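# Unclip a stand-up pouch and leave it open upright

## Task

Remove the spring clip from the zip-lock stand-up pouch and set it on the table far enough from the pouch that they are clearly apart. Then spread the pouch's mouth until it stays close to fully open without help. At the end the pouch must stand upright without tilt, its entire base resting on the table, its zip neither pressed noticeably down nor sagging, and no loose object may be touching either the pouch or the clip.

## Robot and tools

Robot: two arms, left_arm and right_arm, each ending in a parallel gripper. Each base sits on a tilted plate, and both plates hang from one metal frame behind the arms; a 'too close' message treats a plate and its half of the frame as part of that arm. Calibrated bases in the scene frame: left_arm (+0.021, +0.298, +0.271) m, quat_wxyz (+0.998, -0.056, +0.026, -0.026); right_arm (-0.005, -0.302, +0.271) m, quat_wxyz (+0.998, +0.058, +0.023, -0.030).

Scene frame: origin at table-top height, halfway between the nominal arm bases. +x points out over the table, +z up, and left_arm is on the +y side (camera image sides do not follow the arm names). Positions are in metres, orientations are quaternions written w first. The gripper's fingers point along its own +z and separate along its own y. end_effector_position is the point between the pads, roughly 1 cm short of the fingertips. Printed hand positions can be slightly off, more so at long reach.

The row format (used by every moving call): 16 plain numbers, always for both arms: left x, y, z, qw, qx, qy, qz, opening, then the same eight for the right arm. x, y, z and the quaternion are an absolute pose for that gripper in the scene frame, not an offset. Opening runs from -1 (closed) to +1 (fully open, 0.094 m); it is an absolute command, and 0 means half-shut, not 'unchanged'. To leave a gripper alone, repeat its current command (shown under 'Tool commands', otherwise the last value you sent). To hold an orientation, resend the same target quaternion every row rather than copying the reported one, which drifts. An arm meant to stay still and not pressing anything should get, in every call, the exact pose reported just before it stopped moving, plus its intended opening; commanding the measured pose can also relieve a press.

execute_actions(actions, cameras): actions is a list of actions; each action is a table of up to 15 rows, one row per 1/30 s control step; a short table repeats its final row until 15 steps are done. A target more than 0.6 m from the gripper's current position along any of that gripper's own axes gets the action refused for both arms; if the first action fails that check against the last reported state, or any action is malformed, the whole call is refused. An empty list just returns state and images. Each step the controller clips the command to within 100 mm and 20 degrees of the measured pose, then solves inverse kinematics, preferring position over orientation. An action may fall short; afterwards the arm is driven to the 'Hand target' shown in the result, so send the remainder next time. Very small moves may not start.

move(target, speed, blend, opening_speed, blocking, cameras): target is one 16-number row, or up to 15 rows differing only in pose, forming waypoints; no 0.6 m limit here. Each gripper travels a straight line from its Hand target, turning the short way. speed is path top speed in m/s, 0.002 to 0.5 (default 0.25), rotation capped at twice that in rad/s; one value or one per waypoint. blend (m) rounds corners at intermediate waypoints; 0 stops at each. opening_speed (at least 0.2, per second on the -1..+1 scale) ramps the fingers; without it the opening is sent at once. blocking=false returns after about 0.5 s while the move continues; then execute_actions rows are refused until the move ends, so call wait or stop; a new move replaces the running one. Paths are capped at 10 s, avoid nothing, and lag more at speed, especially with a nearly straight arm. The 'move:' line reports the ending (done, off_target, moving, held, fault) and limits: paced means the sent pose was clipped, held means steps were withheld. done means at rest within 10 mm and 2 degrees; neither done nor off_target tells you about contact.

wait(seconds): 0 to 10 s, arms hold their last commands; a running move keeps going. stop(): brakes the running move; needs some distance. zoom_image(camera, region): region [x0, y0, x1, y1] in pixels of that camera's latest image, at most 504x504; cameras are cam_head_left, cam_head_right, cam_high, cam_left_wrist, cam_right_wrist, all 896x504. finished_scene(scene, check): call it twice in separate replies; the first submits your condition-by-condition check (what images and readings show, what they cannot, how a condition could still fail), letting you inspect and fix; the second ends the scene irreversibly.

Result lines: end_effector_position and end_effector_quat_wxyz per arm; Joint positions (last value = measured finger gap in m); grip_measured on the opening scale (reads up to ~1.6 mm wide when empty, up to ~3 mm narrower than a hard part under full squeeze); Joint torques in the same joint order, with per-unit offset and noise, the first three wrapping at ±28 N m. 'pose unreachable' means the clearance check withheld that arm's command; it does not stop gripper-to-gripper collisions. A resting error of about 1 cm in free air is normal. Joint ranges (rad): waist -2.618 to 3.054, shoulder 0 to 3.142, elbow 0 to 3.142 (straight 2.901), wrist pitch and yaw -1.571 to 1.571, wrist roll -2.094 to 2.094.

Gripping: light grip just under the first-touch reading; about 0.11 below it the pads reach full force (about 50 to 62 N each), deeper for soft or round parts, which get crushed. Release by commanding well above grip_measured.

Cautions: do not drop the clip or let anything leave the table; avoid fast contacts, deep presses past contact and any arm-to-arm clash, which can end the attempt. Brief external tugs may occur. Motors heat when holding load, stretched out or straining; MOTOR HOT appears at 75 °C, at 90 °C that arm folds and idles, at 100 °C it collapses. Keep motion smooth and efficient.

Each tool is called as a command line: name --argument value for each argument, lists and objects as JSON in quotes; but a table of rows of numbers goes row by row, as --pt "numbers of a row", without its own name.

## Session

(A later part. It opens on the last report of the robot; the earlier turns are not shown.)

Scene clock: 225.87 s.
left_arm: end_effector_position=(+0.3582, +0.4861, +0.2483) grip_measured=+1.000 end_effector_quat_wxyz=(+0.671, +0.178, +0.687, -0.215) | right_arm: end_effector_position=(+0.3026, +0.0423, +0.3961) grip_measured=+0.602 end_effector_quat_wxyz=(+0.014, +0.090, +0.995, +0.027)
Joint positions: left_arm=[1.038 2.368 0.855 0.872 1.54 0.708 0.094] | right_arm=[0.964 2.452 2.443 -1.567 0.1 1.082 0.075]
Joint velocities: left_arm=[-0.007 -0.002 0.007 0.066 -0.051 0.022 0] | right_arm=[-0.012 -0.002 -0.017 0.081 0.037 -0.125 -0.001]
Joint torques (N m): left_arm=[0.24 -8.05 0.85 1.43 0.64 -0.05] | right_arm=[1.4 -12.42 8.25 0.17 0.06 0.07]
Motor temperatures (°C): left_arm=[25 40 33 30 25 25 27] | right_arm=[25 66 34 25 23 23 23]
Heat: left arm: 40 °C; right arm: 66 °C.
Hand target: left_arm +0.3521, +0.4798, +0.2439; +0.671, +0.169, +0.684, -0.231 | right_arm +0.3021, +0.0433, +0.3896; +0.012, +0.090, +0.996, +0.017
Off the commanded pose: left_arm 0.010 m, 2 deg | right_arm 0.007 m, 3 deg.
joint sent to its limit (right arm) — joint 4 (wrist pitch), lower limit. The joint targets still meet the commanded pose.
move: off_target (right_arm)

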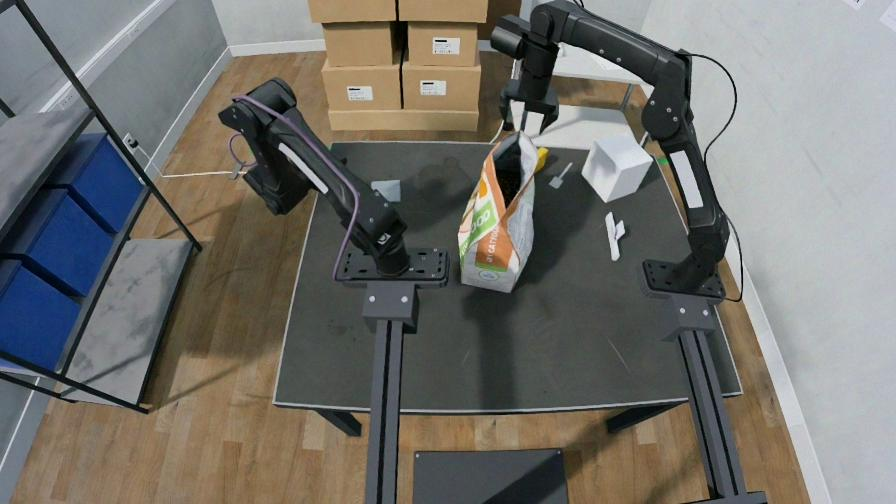

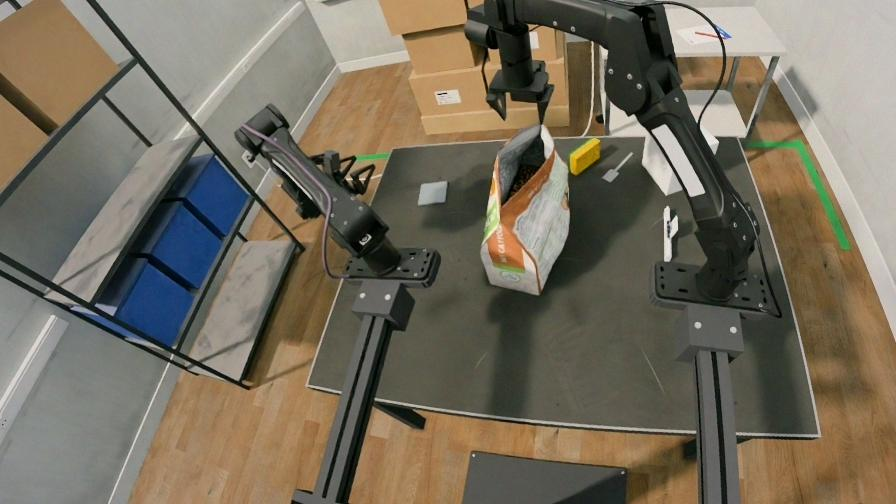

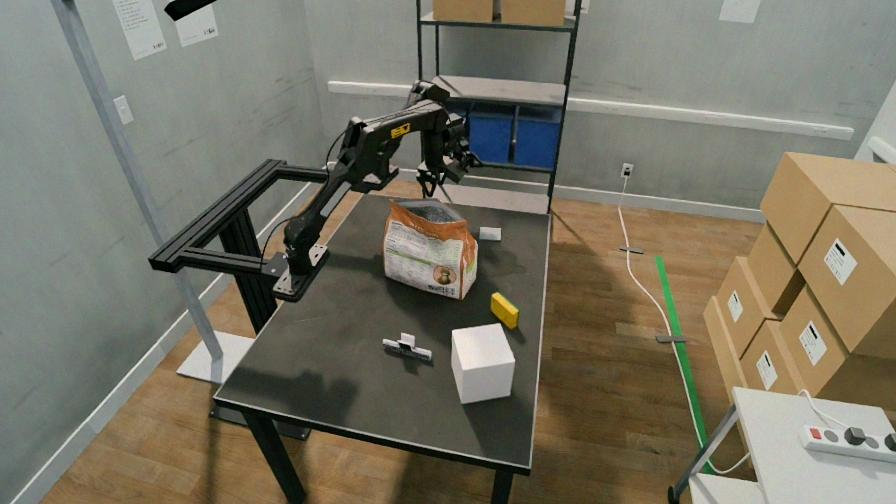

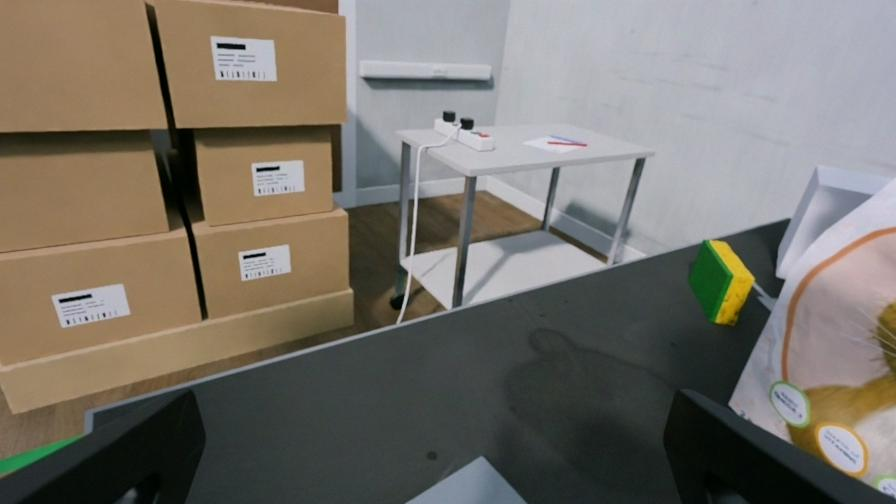

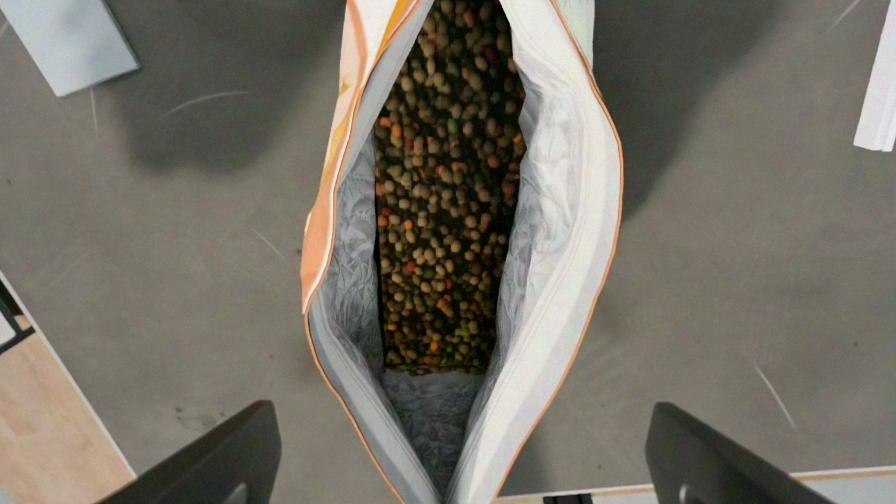

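move --pt "0.3521 0.4797 0.2436 0.673 0.168 0.683 -0.230 1 0.325 0.025 0.37 0 0.09 0.995 0 -0.7" --pt "0.3521 0.4797 0.2436 0.673 0.168 0.683 -0.230 1 0.325 0.02 0.255 0 0.09 0.995 0 -0.7" --pt "0.3521 0.4797 0.2436 0.673 0.168 0.683 -0.230 1 0.325 -0.075 0.262 0 0.09 0.995 0 -0.7" --speed 0.07 --cameras '["cam_right_wrist","cam_head_right"]'

move --pt "0.3521 0.4797 0.2436 0.673 0.168 0.683 -0.230 1 0.325 -0.06 0.31 0 0.09 0.995 0 -0.7" --pt "0.3521 0.4797 0.2436 0.673 0.168 0.683 -0.230 1 0.325 -0.03 0.36 0 0.09 0.995 0 -0.7" --pt "0.3521 0.4797 0.2436 0.673 0.168 0.683 -0.230 1 0.305 0.045 0.39 0 0.09 0.995 0 -0.7" --speed 0.08 --cameras '["cam_right_wrist","cam_high"]'

Scene clock: 230.70 s.
left_arm: end_effector_position=(+0.3583, +0.4861, +0.2484) grip_measured=+1.000 end_effector_quat_wxyz=(+0.671, +0.178, +0.687, -0.214) | right_arm: end_effector_position=(+0.3228, -0.0626, +0.2484) grip_measured=-0.698 end_effector_quat_wxyz=(-0.019, +0.087, +0.996, +0.009)
Joint positions: left_arm=[1.038 2.368 0.855 0.874 1.54 0.706 0.094] | right_arm=[0.715 2.272 1.584 -0.935 0.08 0.834 0.014]
Joint velocities: left_arm=[0.012 0.002 0.002 -0.051 -0.007 -0.022 0] | right_arm=[-0.002 -0.012 -0.027 -0.066 0.007 0.051 0]
Joint torques (N m): left_arm=[0.24 -8.03 0.85 1.44 0.64 -0.05] | right_arm=[0.5 -16.84 4.94 -0.01 0.34 -0.03]
Motor temperatures (°C): left_arm=[25 40 33 30 25 25 27] | right_arm=[25 65 34 25 23 23 23]
Heat: left arm: 40 °C; right arm: 65 °C.
Hand target: left_arm +0.3522, +0.4798, +0.2439; +0.671, +0.169, +0.684, -0.230 | right_arm +0.3280, -0.0735, +0.2616; -0.001, +0.090, +0.996, +0.000
Off the commanded pose: left_arm 0.010 m, 2 deg | right_arm 0.019 m, 2 deg.
move: off_target (right_arm)
Images, in order (width x height): cam_head_right 896x504, cam_right_wrist 896x504.

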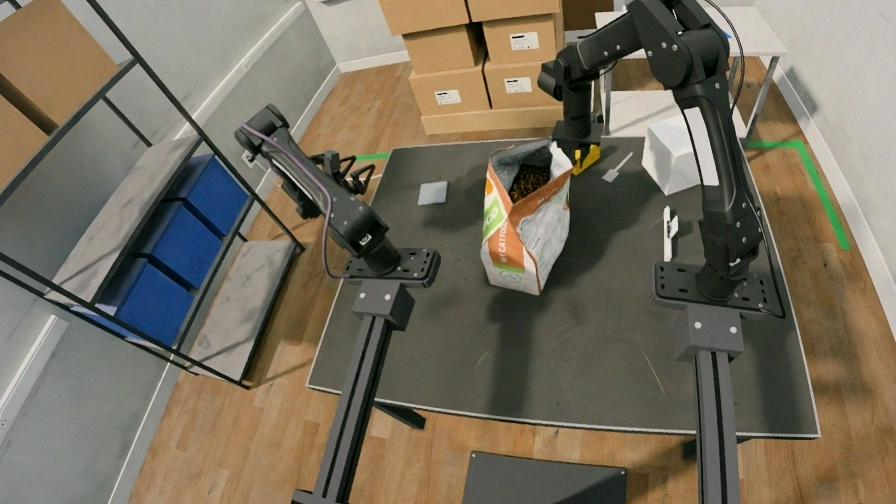

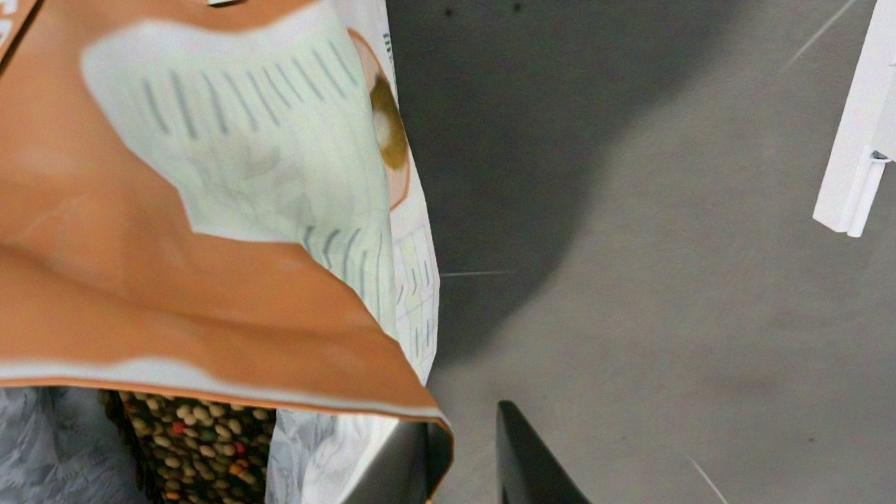

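Scene clock: 233.70 s.
left_arm: end_effector_position=(+0.3583, +0.4861, +0.2485) grip_measured=+1.000 end_effector_quat_wxyz=(+0.671, +0.178, +0.687, -0.215) | right_arm: end_effector_position=(+0.3021, +0.0424, +0.3958) grip_measured=-0.698 end_effector_quat_wxyz=(+0.013, +0.090, +0.995, +0.026)
Joint positions: left_arm=[1.038 2.368 0.855 0.875 1.54 0.705 0.094] | right_arm=[0.965 2.452 2.442 -1.567 0.1 1.083 0.014]
Joint velocities: left_arm=[-0.037 0.017 -0.012 0.037 -0.022 -0.037 0] | right_arm=[0.007 -0.002 -0.012 0.066 0.022 0.022 -0.001]
Joint torques (N m): left_arm=[0.25 -8.02 0.81 1.44 0.64 -0.05] | right_arm=[1.43 -12.44 8.32 0.18 0.05 0.07]
Motor temperatures (°C): left_arm=[25 40 33 30 25 25 27] | right_arm=[25 65 34 25 23 23 23]
Heat: left arm: 40 °C; right arm: 65 °C.
Hand target: left_arm +0.3521, +0.4798, +0.2440; +0.671, +0.169, +0.684, -0.231 | right_arm +0.3016, +0.0436, +0.3897; +0.012, +0.090, +0.996, +0.017
Off the commanded pose: left_arm 0.010 m, 2 deg | right_arm 0.007 m, 3 deg.
joint sent to its limit (right arm) — joint 4 (wrist pitch), lower limit. The joint targets are off in position, not in orientation.
move: off_target (right_arm)
Images, in order (width x height): cam_high 896x504, cam_right_wrist 896x504.

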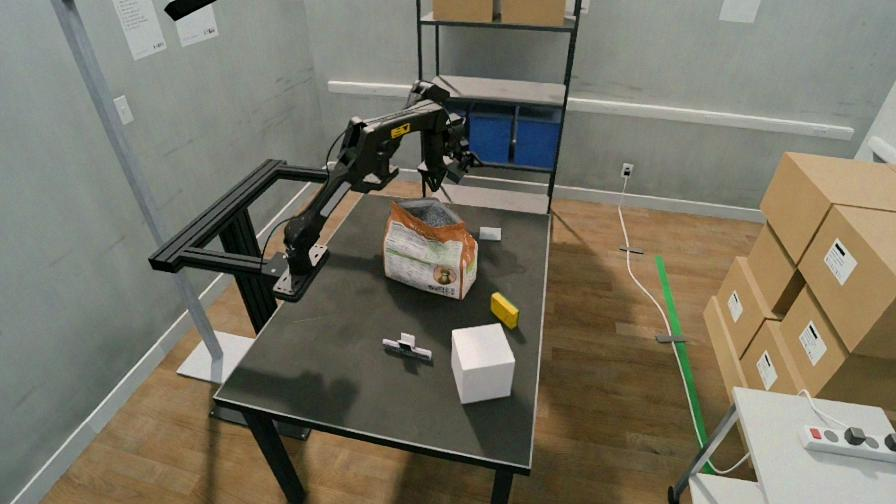

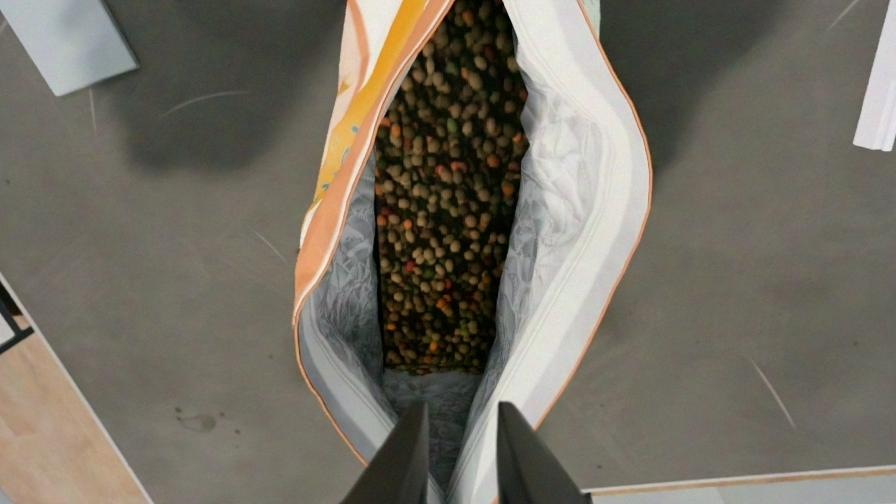

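move --pt "0.3521 0.4797 0.2436 0.673 0.168 0.683 -0.230 1 0.325 0.04 0.37 0 0.09 0.995 0 0.8" --pt "0.3521 0.4797 0.2436 0.673 0.168 0.683 -0.230 1 0.325 0.04 0.265 0 0.09 0.995 0 0.8" --pt "0.3521 0.4797 0.2436 0.673 0.168 0.683 -0.230 1 0.32 0.115 0.258 0 0.09 0.995 0 0.8" --speed 0.07 --cameras '["cam_right_wrist","cam_head_right"]'

move --pt "0.3521 0.4797 0.2436 0.673 0.168 0.683 -0.230 1 0.318 0.108 0.31 0 0.09 0.995 0 0.8" --pt "0.3521 0.4797 0.2436 0.673 0.168 0.683 -0.230 1 0.312 0.085 0.37 0 0.09 0.995 0 0.8" --pt "0.3521 0.4797 0.2436 0.673 0.168 0.683 -0.230 1 0.305 0.045 0.39 0 0.09 0.995 0 0.8" --speed 0.08 --cameras '["cam_right_wrist","cam_high"]'

Scene clock: 237.67 s.
left_arm: end_effector_position=(+0.3583, +0.4862, +0.2486) grip_measured=+1.000 end_effector_quat_wxyz=(+0.671, +0.178, +0.687, -0.215) | right_arm: end_effector_position=(+0.3204, +0.1038, +0.2651) grip_measured=+0.798 end_effector_quat_wxyz=(+0.007, +0.093, +0.996, +0.011)
Joint positions: left_arm=[1.038 2.368 0.855 0.876 1.54 0.704 0.094] | right_arm=[0.985 2.945 2.854 -1.521 0.105 1.113 0.084]
Joint velocities: left_arm=[-0.017 -0.007 -0.017 0.022 0.051 0.022 0] | right_arm=[-0.002 0.002 -0.012 -0.037 -0.007 -0.022 0]
Joint torques (N m): left_arm=[0.25 -8.02 0.81 1.44 0.63 -0.05] | right_arm=[2.32 -14.79 8.69 0.52 -0.03 0.07]
Motor temperatures (°C): left_arm=[25 40 33 30 25 25 27] | right_arm=[25 64 34 25 23 23 23]
Heat: left arm: 40 °C; right arm: 64 °C.
Hand target: left_arm +0.3521, +0.4798, +0.2439; +0.671, +0.169, +0.684, -0.231 | right_arm +0.3181, +0.1140, +0.2578; +0.012, +0.090, +0.996, +0.020
Off the commanded pose: left_arm 0.010 m, 2 deg | right_arm 0.013 m, 2 deg.
elbow stopped short (right arm): the move would have taken joint 3 (elbow) straighter than the controller allows.
move: off_target (right_arm)
Images, in order (width x height): cam_head_right 896x504, cam_right_wrist 896x504.

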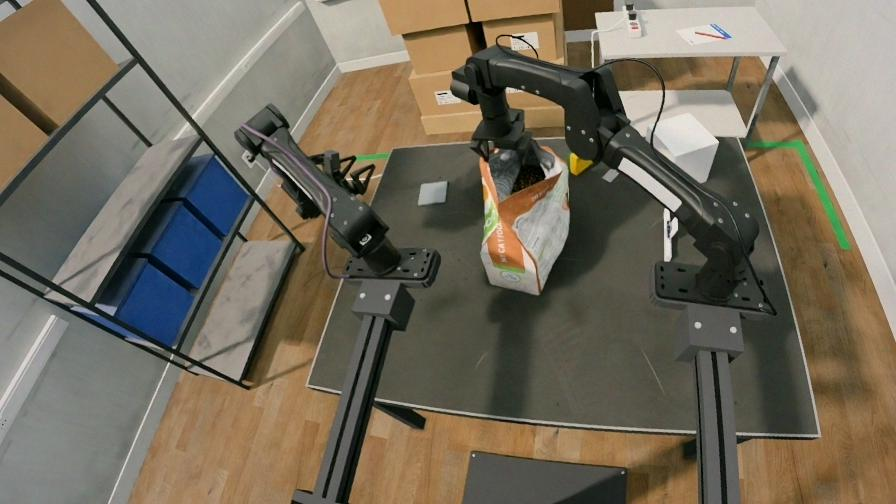

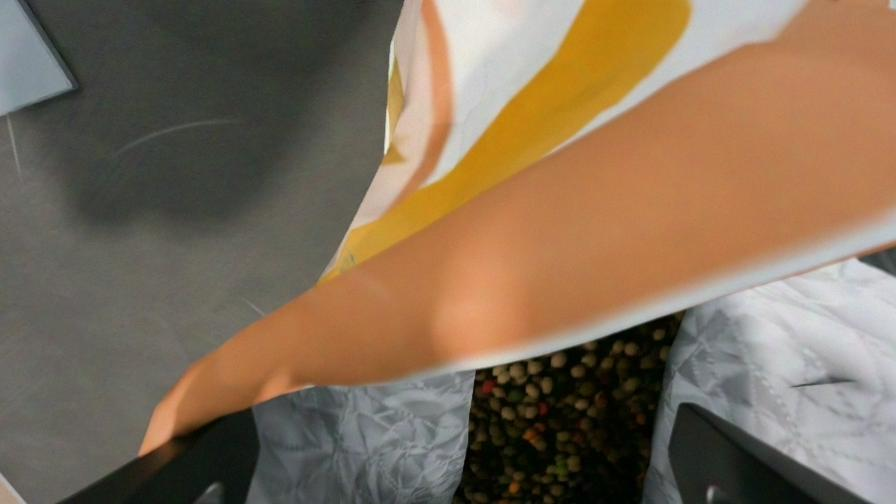

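Scene clock: 240.33 s.
left_arm: end_effector_position=(+0.3583, +0.4862, +0.2486) grip_measured=+1.000 end_effector_quat_wxyz=(+0.672, +0.178, +0.687, -0.214) | right_arm: end_effector_position=(+0.3049, +0.0480, +0.3711) grip_measured=+0.798 end_effector_quat_wxyz=(+0.004, +0.090, +0.996, +0.007)
Joint positions: left_arm=[1.038 2.368 0.855 0.877 1.54 0.704 0.094] | right_arm=[0.964 2.536 2.495 -1.579 0.105 1.086 0.084]
Joint velocities: left_arm=[-0.017 -0.012 -0.007 -0.051 -0.022 0.037 0] | right_arm=[-0.012 0.012 0.002 -0.066 -0.007 0.022 0.001]
Joint torques (N m): left_arm=[0.24 -7.99 0.81 1.45 0.64 -0.04] | right_arm=[1.1 -19.19 5.45 0.22 0 -0.02]
Motor temperatures (°C): left_arm=[25 40 33 29 25 25 27] | right_arm=[25 65 34 25 23 23 23]
Heat: left arm: 40 °C; right arm: 65 °C.
Hand target: left_arm +0.3522, +0.4798, +0.2440; +0.671, +0.169, +0.684, -0.230 | right_arm +0.3060, +0.0450, +0.3893; +0.014, +0.090, +0.996, +0.021
Off the commanded pose: left_arm 0.010 m, 2 deg | right_arm 0.019 m, 1 deg.
elbow stopped short (right arm): the move would have taken joint 3 (elbow) straighter than the controller allows.
joint sent to its limit (right arm) — joint 4 (wrist pitch), lower limit. The joint targets are off in orientation, not in position.
move: off_target (right_arm)
Images, in order (width x height): cam_high 896x504, cam_right_wrist 896x504.

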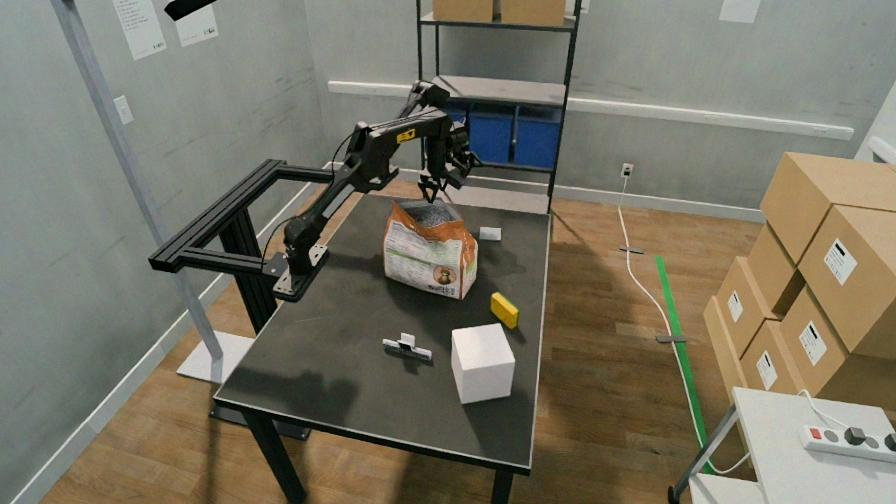

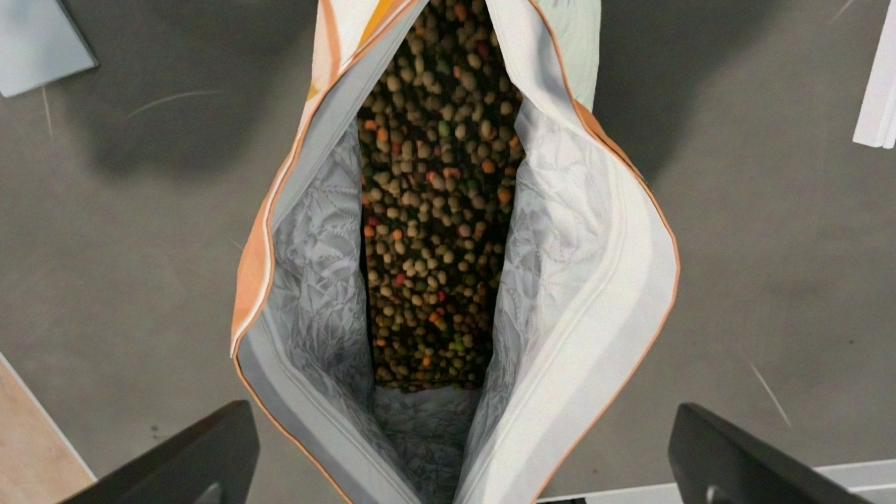

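move --pt "0.3521 0.4797 0.2436 0.673 0.168 0.683 -0.230 1 0.325 0.02 0.37 0 0.09 0.995 0 -0.7" --pt "0.3521 0.4797 0.2436 0.673 0.168 0.683 -0.230 1 0.325 0.01 0.255 0 0.09 0.995 0 -0.7" --pt "0.3521 0.4797 0.2436 0.673 0.168 0.683 -0.230 1 0.322 -0.088 0.262 0 0.09 0.995 0 -0.7" --pt "0.3521 0.4797 0.2436 0.673 0.168 0.683 -0.230 1 0.322 -0.073 0.31 0 0.09 0.995 0 -0.7" --pt "0.3521 0.4797 0.2436 0.673 0.168 0.683 -0.230 1 0.325 -0.03 0.365 0 0.09 0.995 0 -0.7" --pt "0.3521 0.4797 0.2436 0.673 0.168 0.683 -0.230 1 0.305 0.045 0.39 0 0.09 0.995 0 -0.7" --speed 0.08 --cameras '["cam_right_wrist","cam_head_right"]'

move --pt "0.3521 0.4797 0.2436 0.673 0.168 0.683 -0.230 1 0.325 0.045 0.37 0 0.09 0.995 0 0.9" --pt "0.3521 0.4797 0.2436 0.673 0.168 0.683 -0.230 1 0.322 0.045 0.265 0 0.09 0.995 0 0.9" --pt "0.3521 0.4797 0.2436 0.673 0.168 0.683 -0.230 1 0.317 0.12 0.258 0 0.09 0.995 0 0.9" --pt "0.3521 0.4797 0.2436 0.673 0.168 0.683 -0.230 1 0.315 0.113 0.31 0 0.09 0.995 0 0.9" --pt "0.3521 0.4797 0.2436 0.673 0.168 0.683 -0.230 1 0.312 0.085 0.37 0 0.09 0.995 0 0.9" --pt "0.3521 0.4797 0.2436 0.673 0.168 0.683 -0.230 1 0.305 0.045 0.39 0 0.09 0.995 0 0.9" --speed 0.08 --cameras '["cam_right_wrist","cam_high"]'

Scene clock: 247.40 s.
left_arm: end_effector_position=(+0.3583, +0.4861, +0.2478) grip_measured=+1.000 end_effector_quat_wxyz=(+0.671, +0.177, +0.687, -0.215) | right_arm: end_effector_position=(+0.3052, +0.0435, +0.3963) grip_measured=-0.698 end_effector_quat_wxyz=(+0.015, +0.090, +0.995, +0.030)
Joint positions: left_arm=[1.038 2.372 0.855 0.886 1.54 0.697 0.094] | right_arm=[0.961 2.459 2.458 -1.567 0.099 1.078 0.014]
Joint velocities: left_arm=[-0.012 0.002 -0.002 -0.007 0.022 0.037 0] | right_arm=[0.017 0.007 0.002 0.037 -0.037 0.022 0]
Joint torques (N m): left_arm=[0.23 -8.23 0.69 1.47 0.65 -0.05] | right_arm=[1.42 -12.44 8.36 0.21 0.06 0.05]
Motor temperatures (°C): left_arm=[25 40 33 29 25 25 27] | right_arm=[25 66 34 25 23 23 23]
Heat: left arm: 40 °C; right arm: 66 °C.
Hand target: left_arm +0.3521, +0.4798, +0.2439; +0.671, +0.169, +0.684, -0.231 | right_arm +0.3047, +0.0447, +0.3898; +0.014, +0.090, +0.996, +0.020
Off the commanded pose: left_arm 0.010 m, 2 deg | right_arm 0.006 m, 4 deg.
joint sent to its limit (right arm) — joint 4 (wrist pitch), lower limit. The joint targets are off in orientation, not in position.
move: off_target (right_arm)
Images, in order (width x height): cam_head_right 896x504, cam_right_wrist 896x504.

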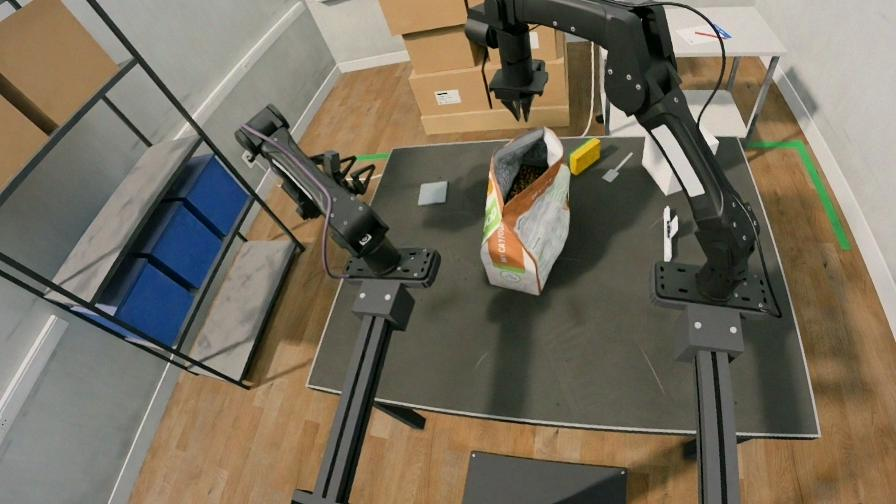

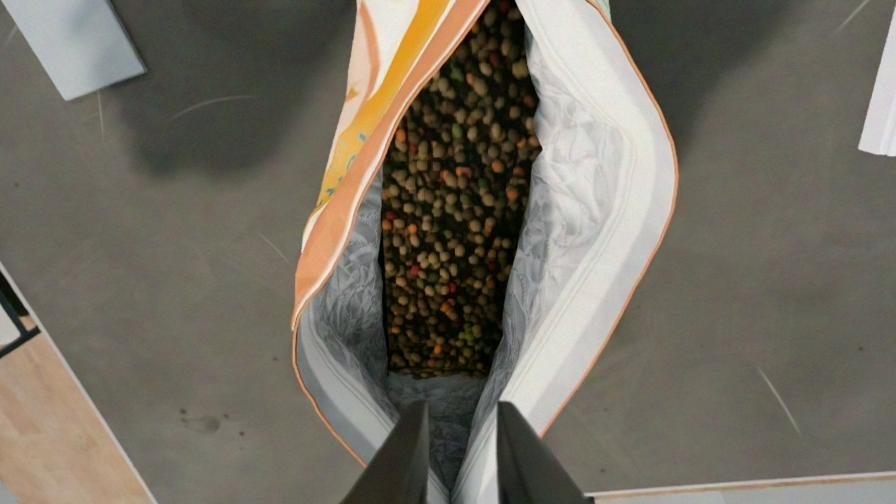

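Scene clock: 252.80 s.
left_arm: end_effector_position=(+0.3586, +0.4866, +0.2484) grip_measured=+1.000 end_effector_quat_wxyz=(+0.672, +0.178, +0.686, -0.214) | right_arm: end_effector_position=(+0.3033, +0.0485, +0.3710) grip_measured=+0.898 end_effector_quat_wxyz=(+0.003, +0.090, +0.996, +0.007)
Joint positions: left_arm=[1.038 2.372 0.855 0.896 1.54 0.689 0.094] | right_arm=[0.966 2.534 2.491 -1.578 0.103 1.089 0.089]
Joint velocities: left_arm=[-0.007 -0.017 -0.002 0.007 -0.007 -0.007 0] | right_arm=[0.017 -0.012 -0.022 -0.022 0.007 0.022 0]
Joint torques (N m): left_arm=[0.25 -8.13 0.64 1.46 0.62 -0.07] | right_arm=[1.03 -19.17 5.5 0.21 0.02 -0.02]
Motor temperatures (°C): left_arm=[25 40 33 29 25 25 27] | right_arm=[25 67 34 25 23 23 23]
Heat: left arm: 40 °C; right arm: 67 °C.
Hand target: left_arm +0.3522, +0.4798, +0.2440; +0.671, +0.169, +0.684, -0.231 | right_arm +0.3050, +0.0450, +0.3891; +0.013, +0.090, +0.996, +0.020
Off the commanded pose: left_arm 0.011 m, 2 deg | right_arm 0.019 m, 1 deg.
elbow stopped short (right arm): the move would have taken joint 3 (elbow) straighter than the controller allows.
joint sent to its limit (right arm) — joint 4 (wrist pitch), lower limit. The joint targets are off in orientation, not in position.
move: off_target (left_arm, right_arm)
Images, in order (width x height): cam_high 896x504, cam_right_wrist 896x504.

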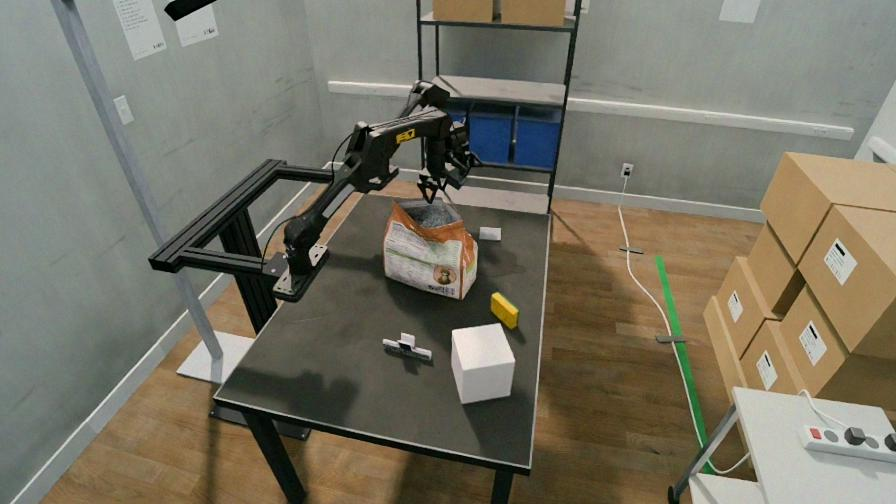

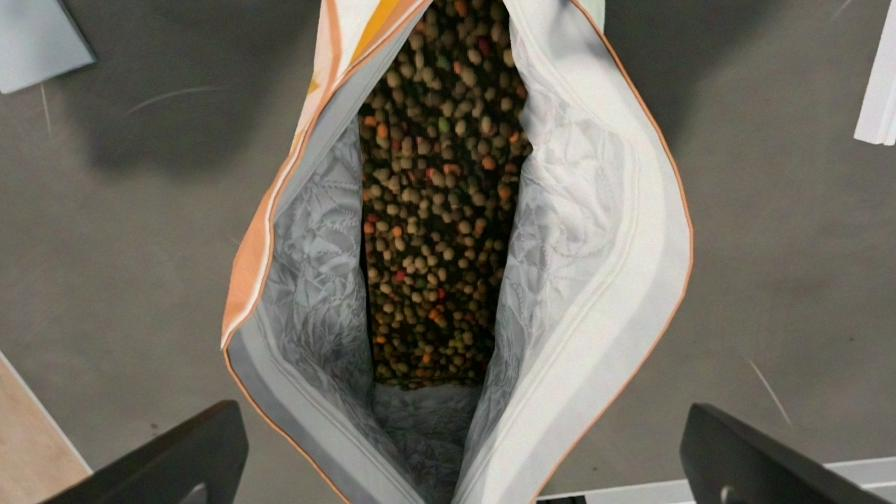

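move --pt "0.3521 0.4797 0.2436 0.673 0.168 0.683 -0.230 1 0.27 0.02 0.475 0.22 0.06 0.973 0 0.9" --pt "0.3521 0.4797 0.2436 0.673 0.168 0.683 -0.230 1 0.26 -0.10 0.46 0.22 0.06 0.973 0 0.9" --speed 0.1

wait --seconds 3

zoom_image --camera "cam_high" --region '[340, 160, 560, 340]'

zoom_image --camera "cam_head_right" --region '[420, 90, 700, 320]'

zoom_image --camera "cam_head_left" --region '[400, 90, 680, 320]'

Scene clock: 257.07 s.
left_arm: end_effector_position=(+0.3586, +0.4867, +0.2485) grip_measured=+1.000 end_effector_quat_wxyz=(+0.672, +0.178, +0.686, -0.214) | right_arm: end_effector_position=(+0.2625, -0.0971, +0.4561) grip_measured=+0.898 end_effector_quat_wxyz=(+0.212, +0.058, +0.975, -0.008)
Joint positions: left_arm=[1.038 2.372 0.855 0.899 1.54 0.687 0.094] | right_arm=[1.009 1.668 1.49 -1.229 0.468 1.004 0.089]
Joint velocities: left_arm=[0.012 0.002 -0.017 0.022 -0.022 -0.022 0] | right_arm=[-0.012 -0.002 0.002 0.022 -0.037 -0.022 0]
Joint torques (N m): left_arm=[0.24 -8.13 0.61 1.45 0.63 -0.05] | right_arm=[0.42 -10.03 5.74 0.84 0.23 -0.02]
Motor temperatures (°C): left_arm=[25 40 33 29 25 25 27] | right_arm=[25 67 33 25 23 23 23]
Heat: left arm: 40 °C; right arm: 67 °C.
Hand target: left_arm +0.3522, +0.4798, +0.2440; +0.671, +0.169, +0.684, -0.231 | right_arm +0.2628, -0.1002, +0.4612; +0.220, +0.060, +0.974, -0.001
Off the commanded pose: left_arm 0.011 m, 2 deg | right_arm 0.005 m, 1 deg.
move: off_target (left_arm)

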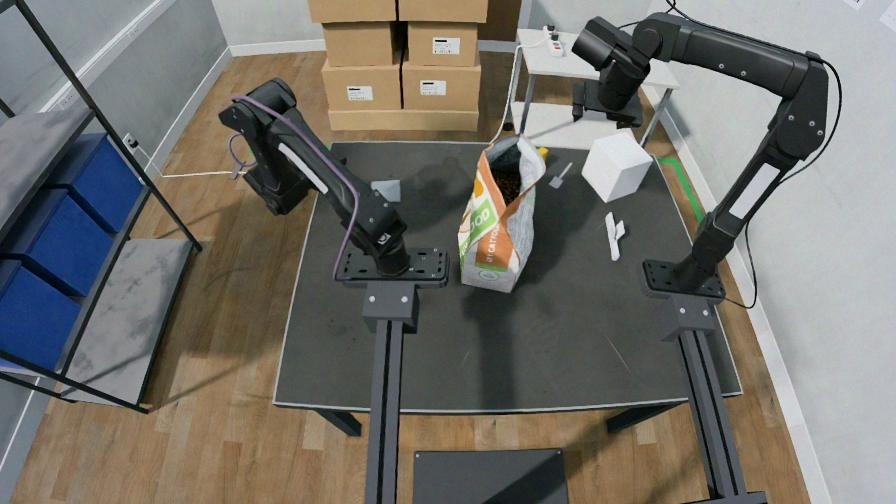

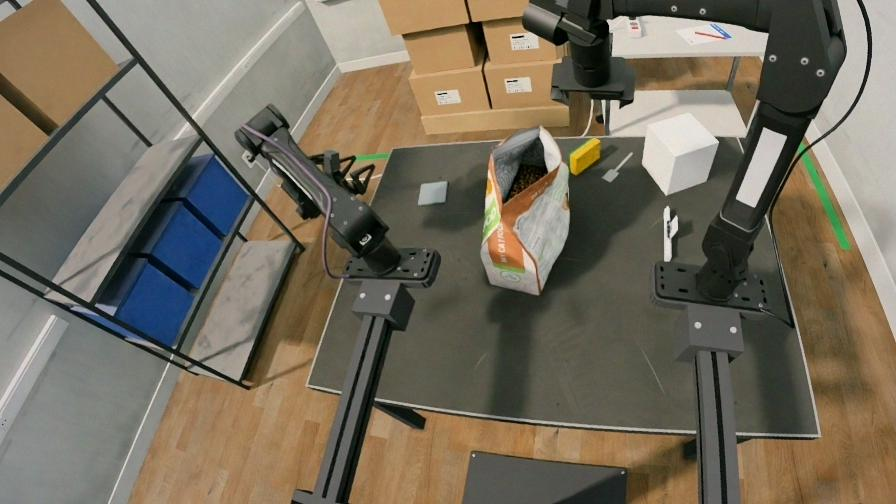

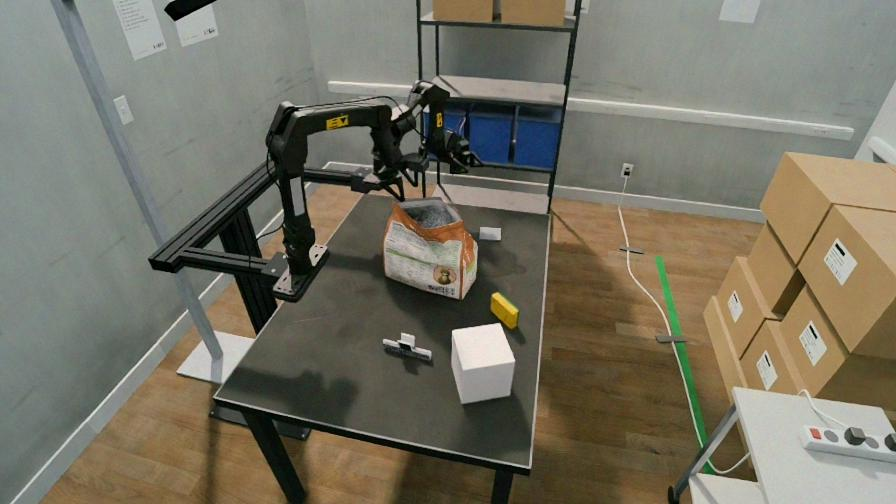

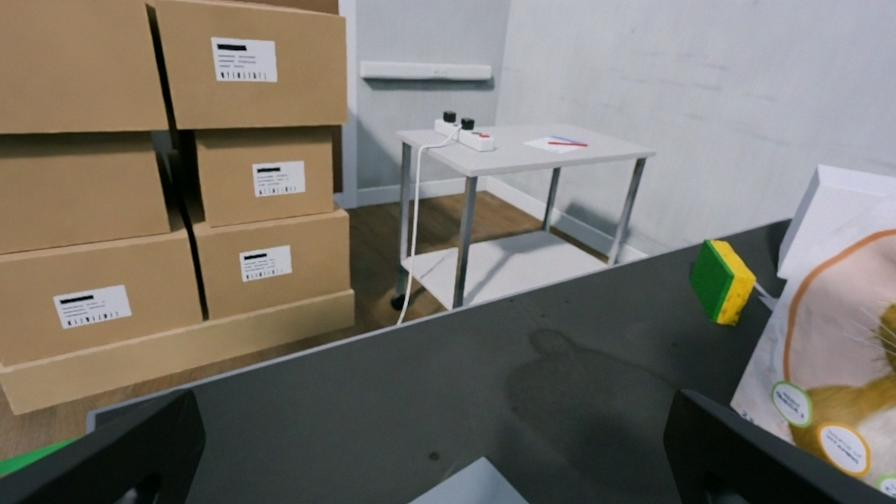

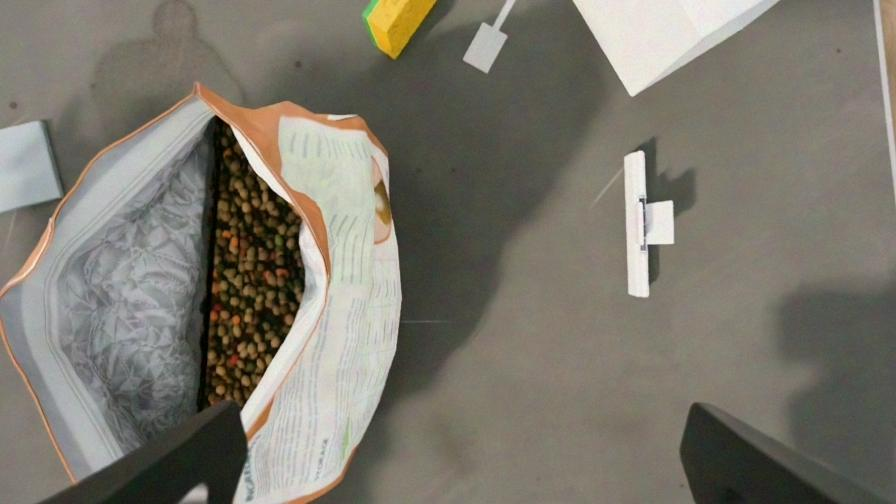

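Scene clock: 260.07 s.
left_arm: end_effector_position=(+0.3586, +0.4867, +0.2485) grip_measured=+1.000 end_effector_quat_wxyz=(+0.672, +0.178, +0.686, -0.214) | right_arm: end_effector_position=(+0.2626, -0.0969, +0.4561) grip_measured=+0.898 end_effector_quat_wxyz=(+0.213, +0.058, +0.975, -0.008)
Joint positions: left_arm=[1.038 2.372 0.855 0.899 1.54 0.687 0.094] | right_arm=[1.009 1.668 1.49 -1.228 0.468 1.004 0.089]
Joint velocities: left_arm=[-0.017 -0.032 0.012 0.007 0.007 0.007 0] | right_arm=[0.017 0.002 -0.007 -0.051 0.007 -0.037 -0.001]
Joint torques (N m): left_arm=[0.27 -8.1 0.64 1.45 0.62 -0.05] | right_arm=[0.44 -9.99 5.76 0.82 0.23 -0.02]
Motor temperatures (°C): left_arm=[25 41 33 29 25 25 27] | right_arm=[25 65 33 25 23 23 23]
Heat: left arm: 41 °C; right arm: 65 °C.
Hand target: left_arm +0.3522, +0.4798, +0.2440; +0.671, +0.169, +0.684, -0.231 | right_arm +0.2629, -0.1002, +0.4612; +0.220, +0.060, +0.974, -0.001
Tool commands: left_gripper/opening=+1.0 right_gripper/opening=+0.9
Off the commanded pose: left_arm 0.011 m, 2 deg | right_arm 0.006 m, 1 deg.
wait: 3.00 s; at rest by 0.17 s

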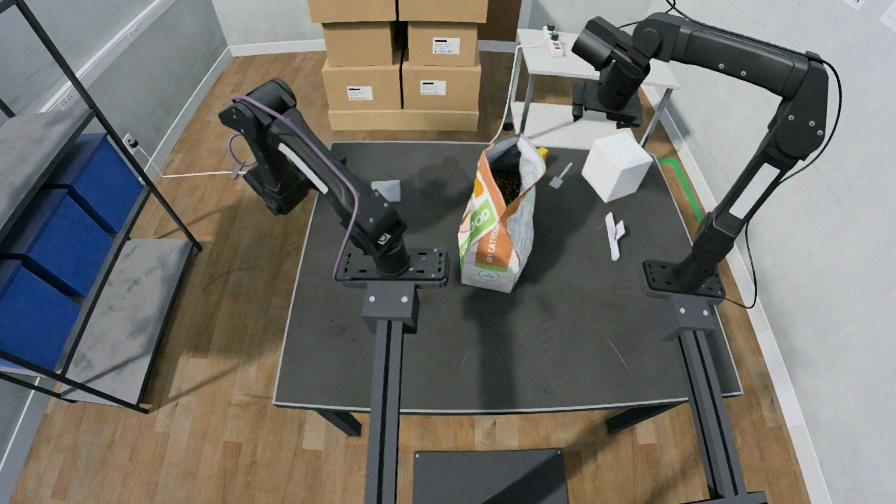

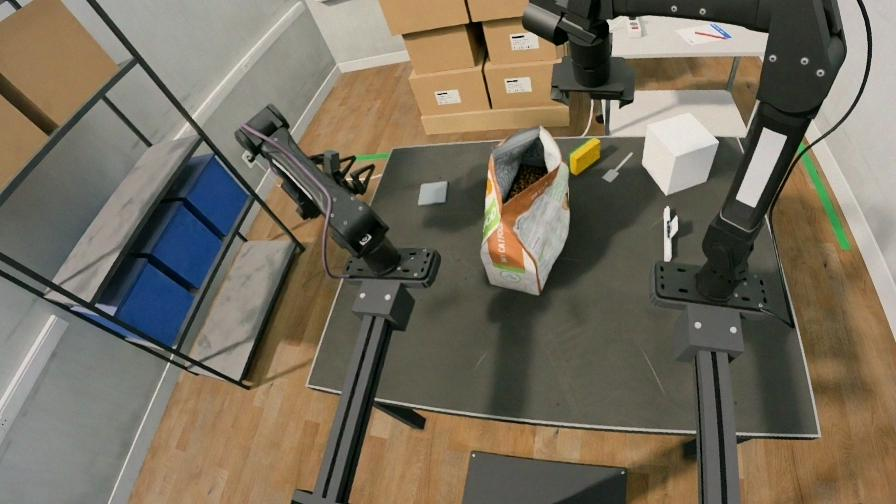

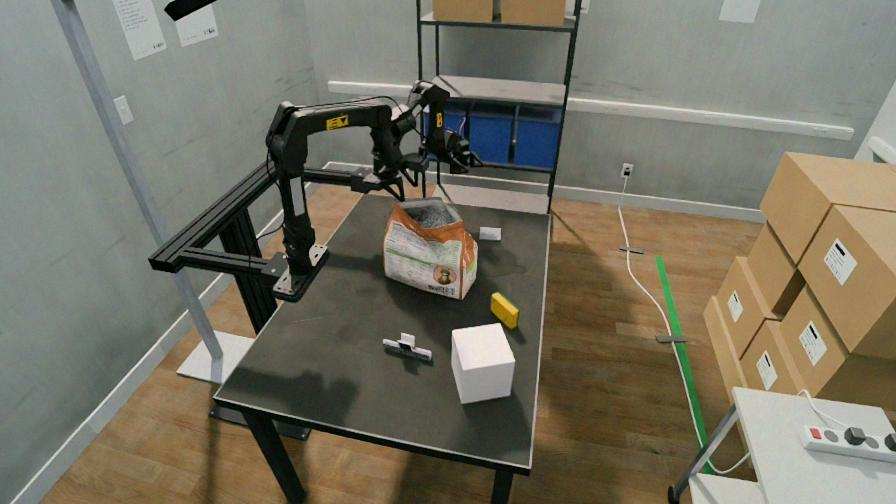

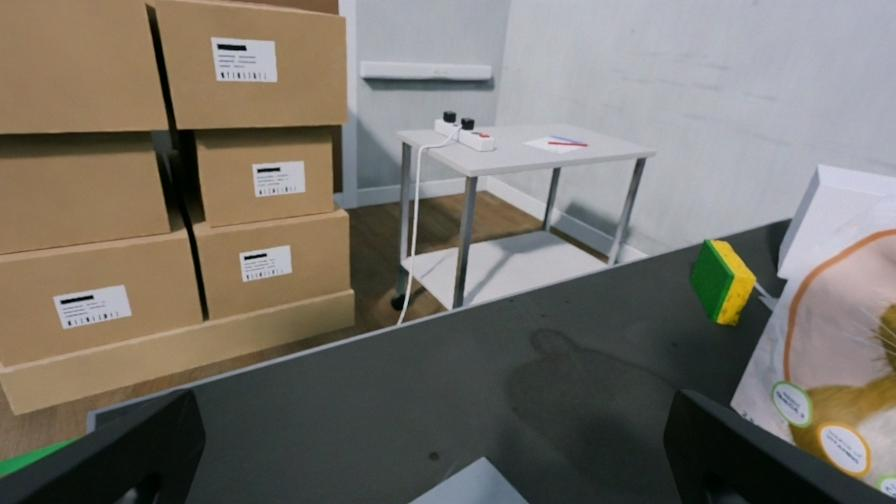

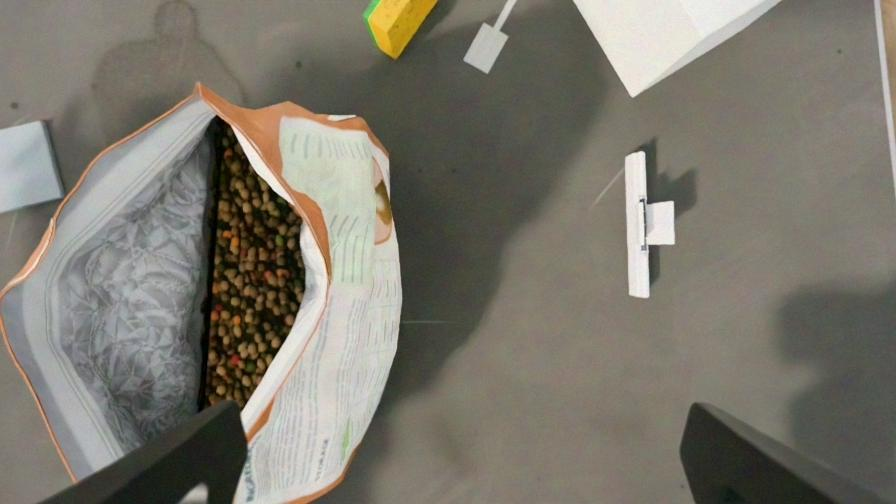

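Scaled by 2.291 from the camera's 896x504 image, which has a finer 1280x720 frame.

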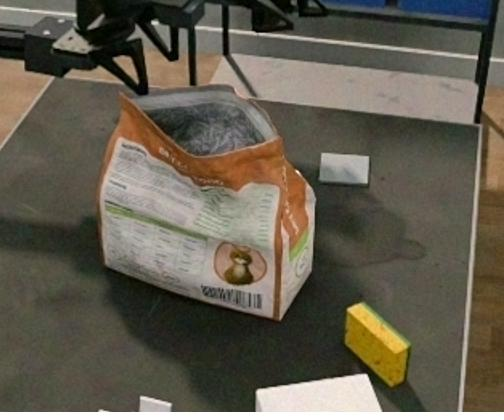

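Scaled by 1.800 from the camera's 896x504 image, which has a finer 1280x720 frame.

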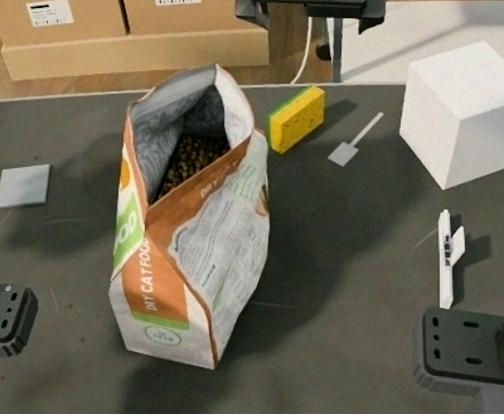

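Scaled by 1.800 from the camera's 896x504 image, which has a finer 1280x720 frame.

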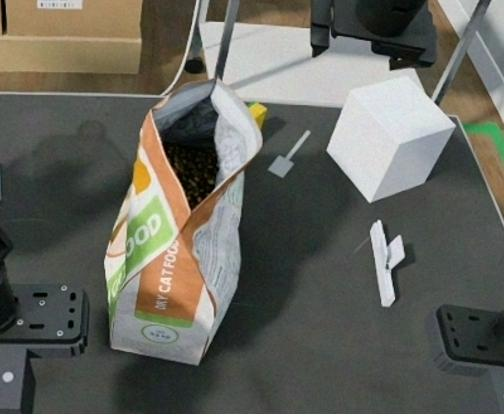

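finished_scene --scene 2 --check "Clip lies on the table at (0.30,-0.31), ~20 cm from the pouch, touching nothing, still in two frames. Pouch mouth rests unaided at ~16 cm wide near-rhombus (unchanged over 3 s); near its perimeter-limited widest. Pouch stands on base, did not shift or tilt in the head views; base contact itself not directly seen underneath. Zip/lip is at normal height, no folding or sag. Sponge and coaster have visible gaps to the pouch. Arms are clear of all. Could be missed if the mouth criterion wants a bit more or lips relax further."

This call ended nothing. Check each condition that your pictures could not show: look closer or test it, and mend what is not met. Then call finished_scene again.


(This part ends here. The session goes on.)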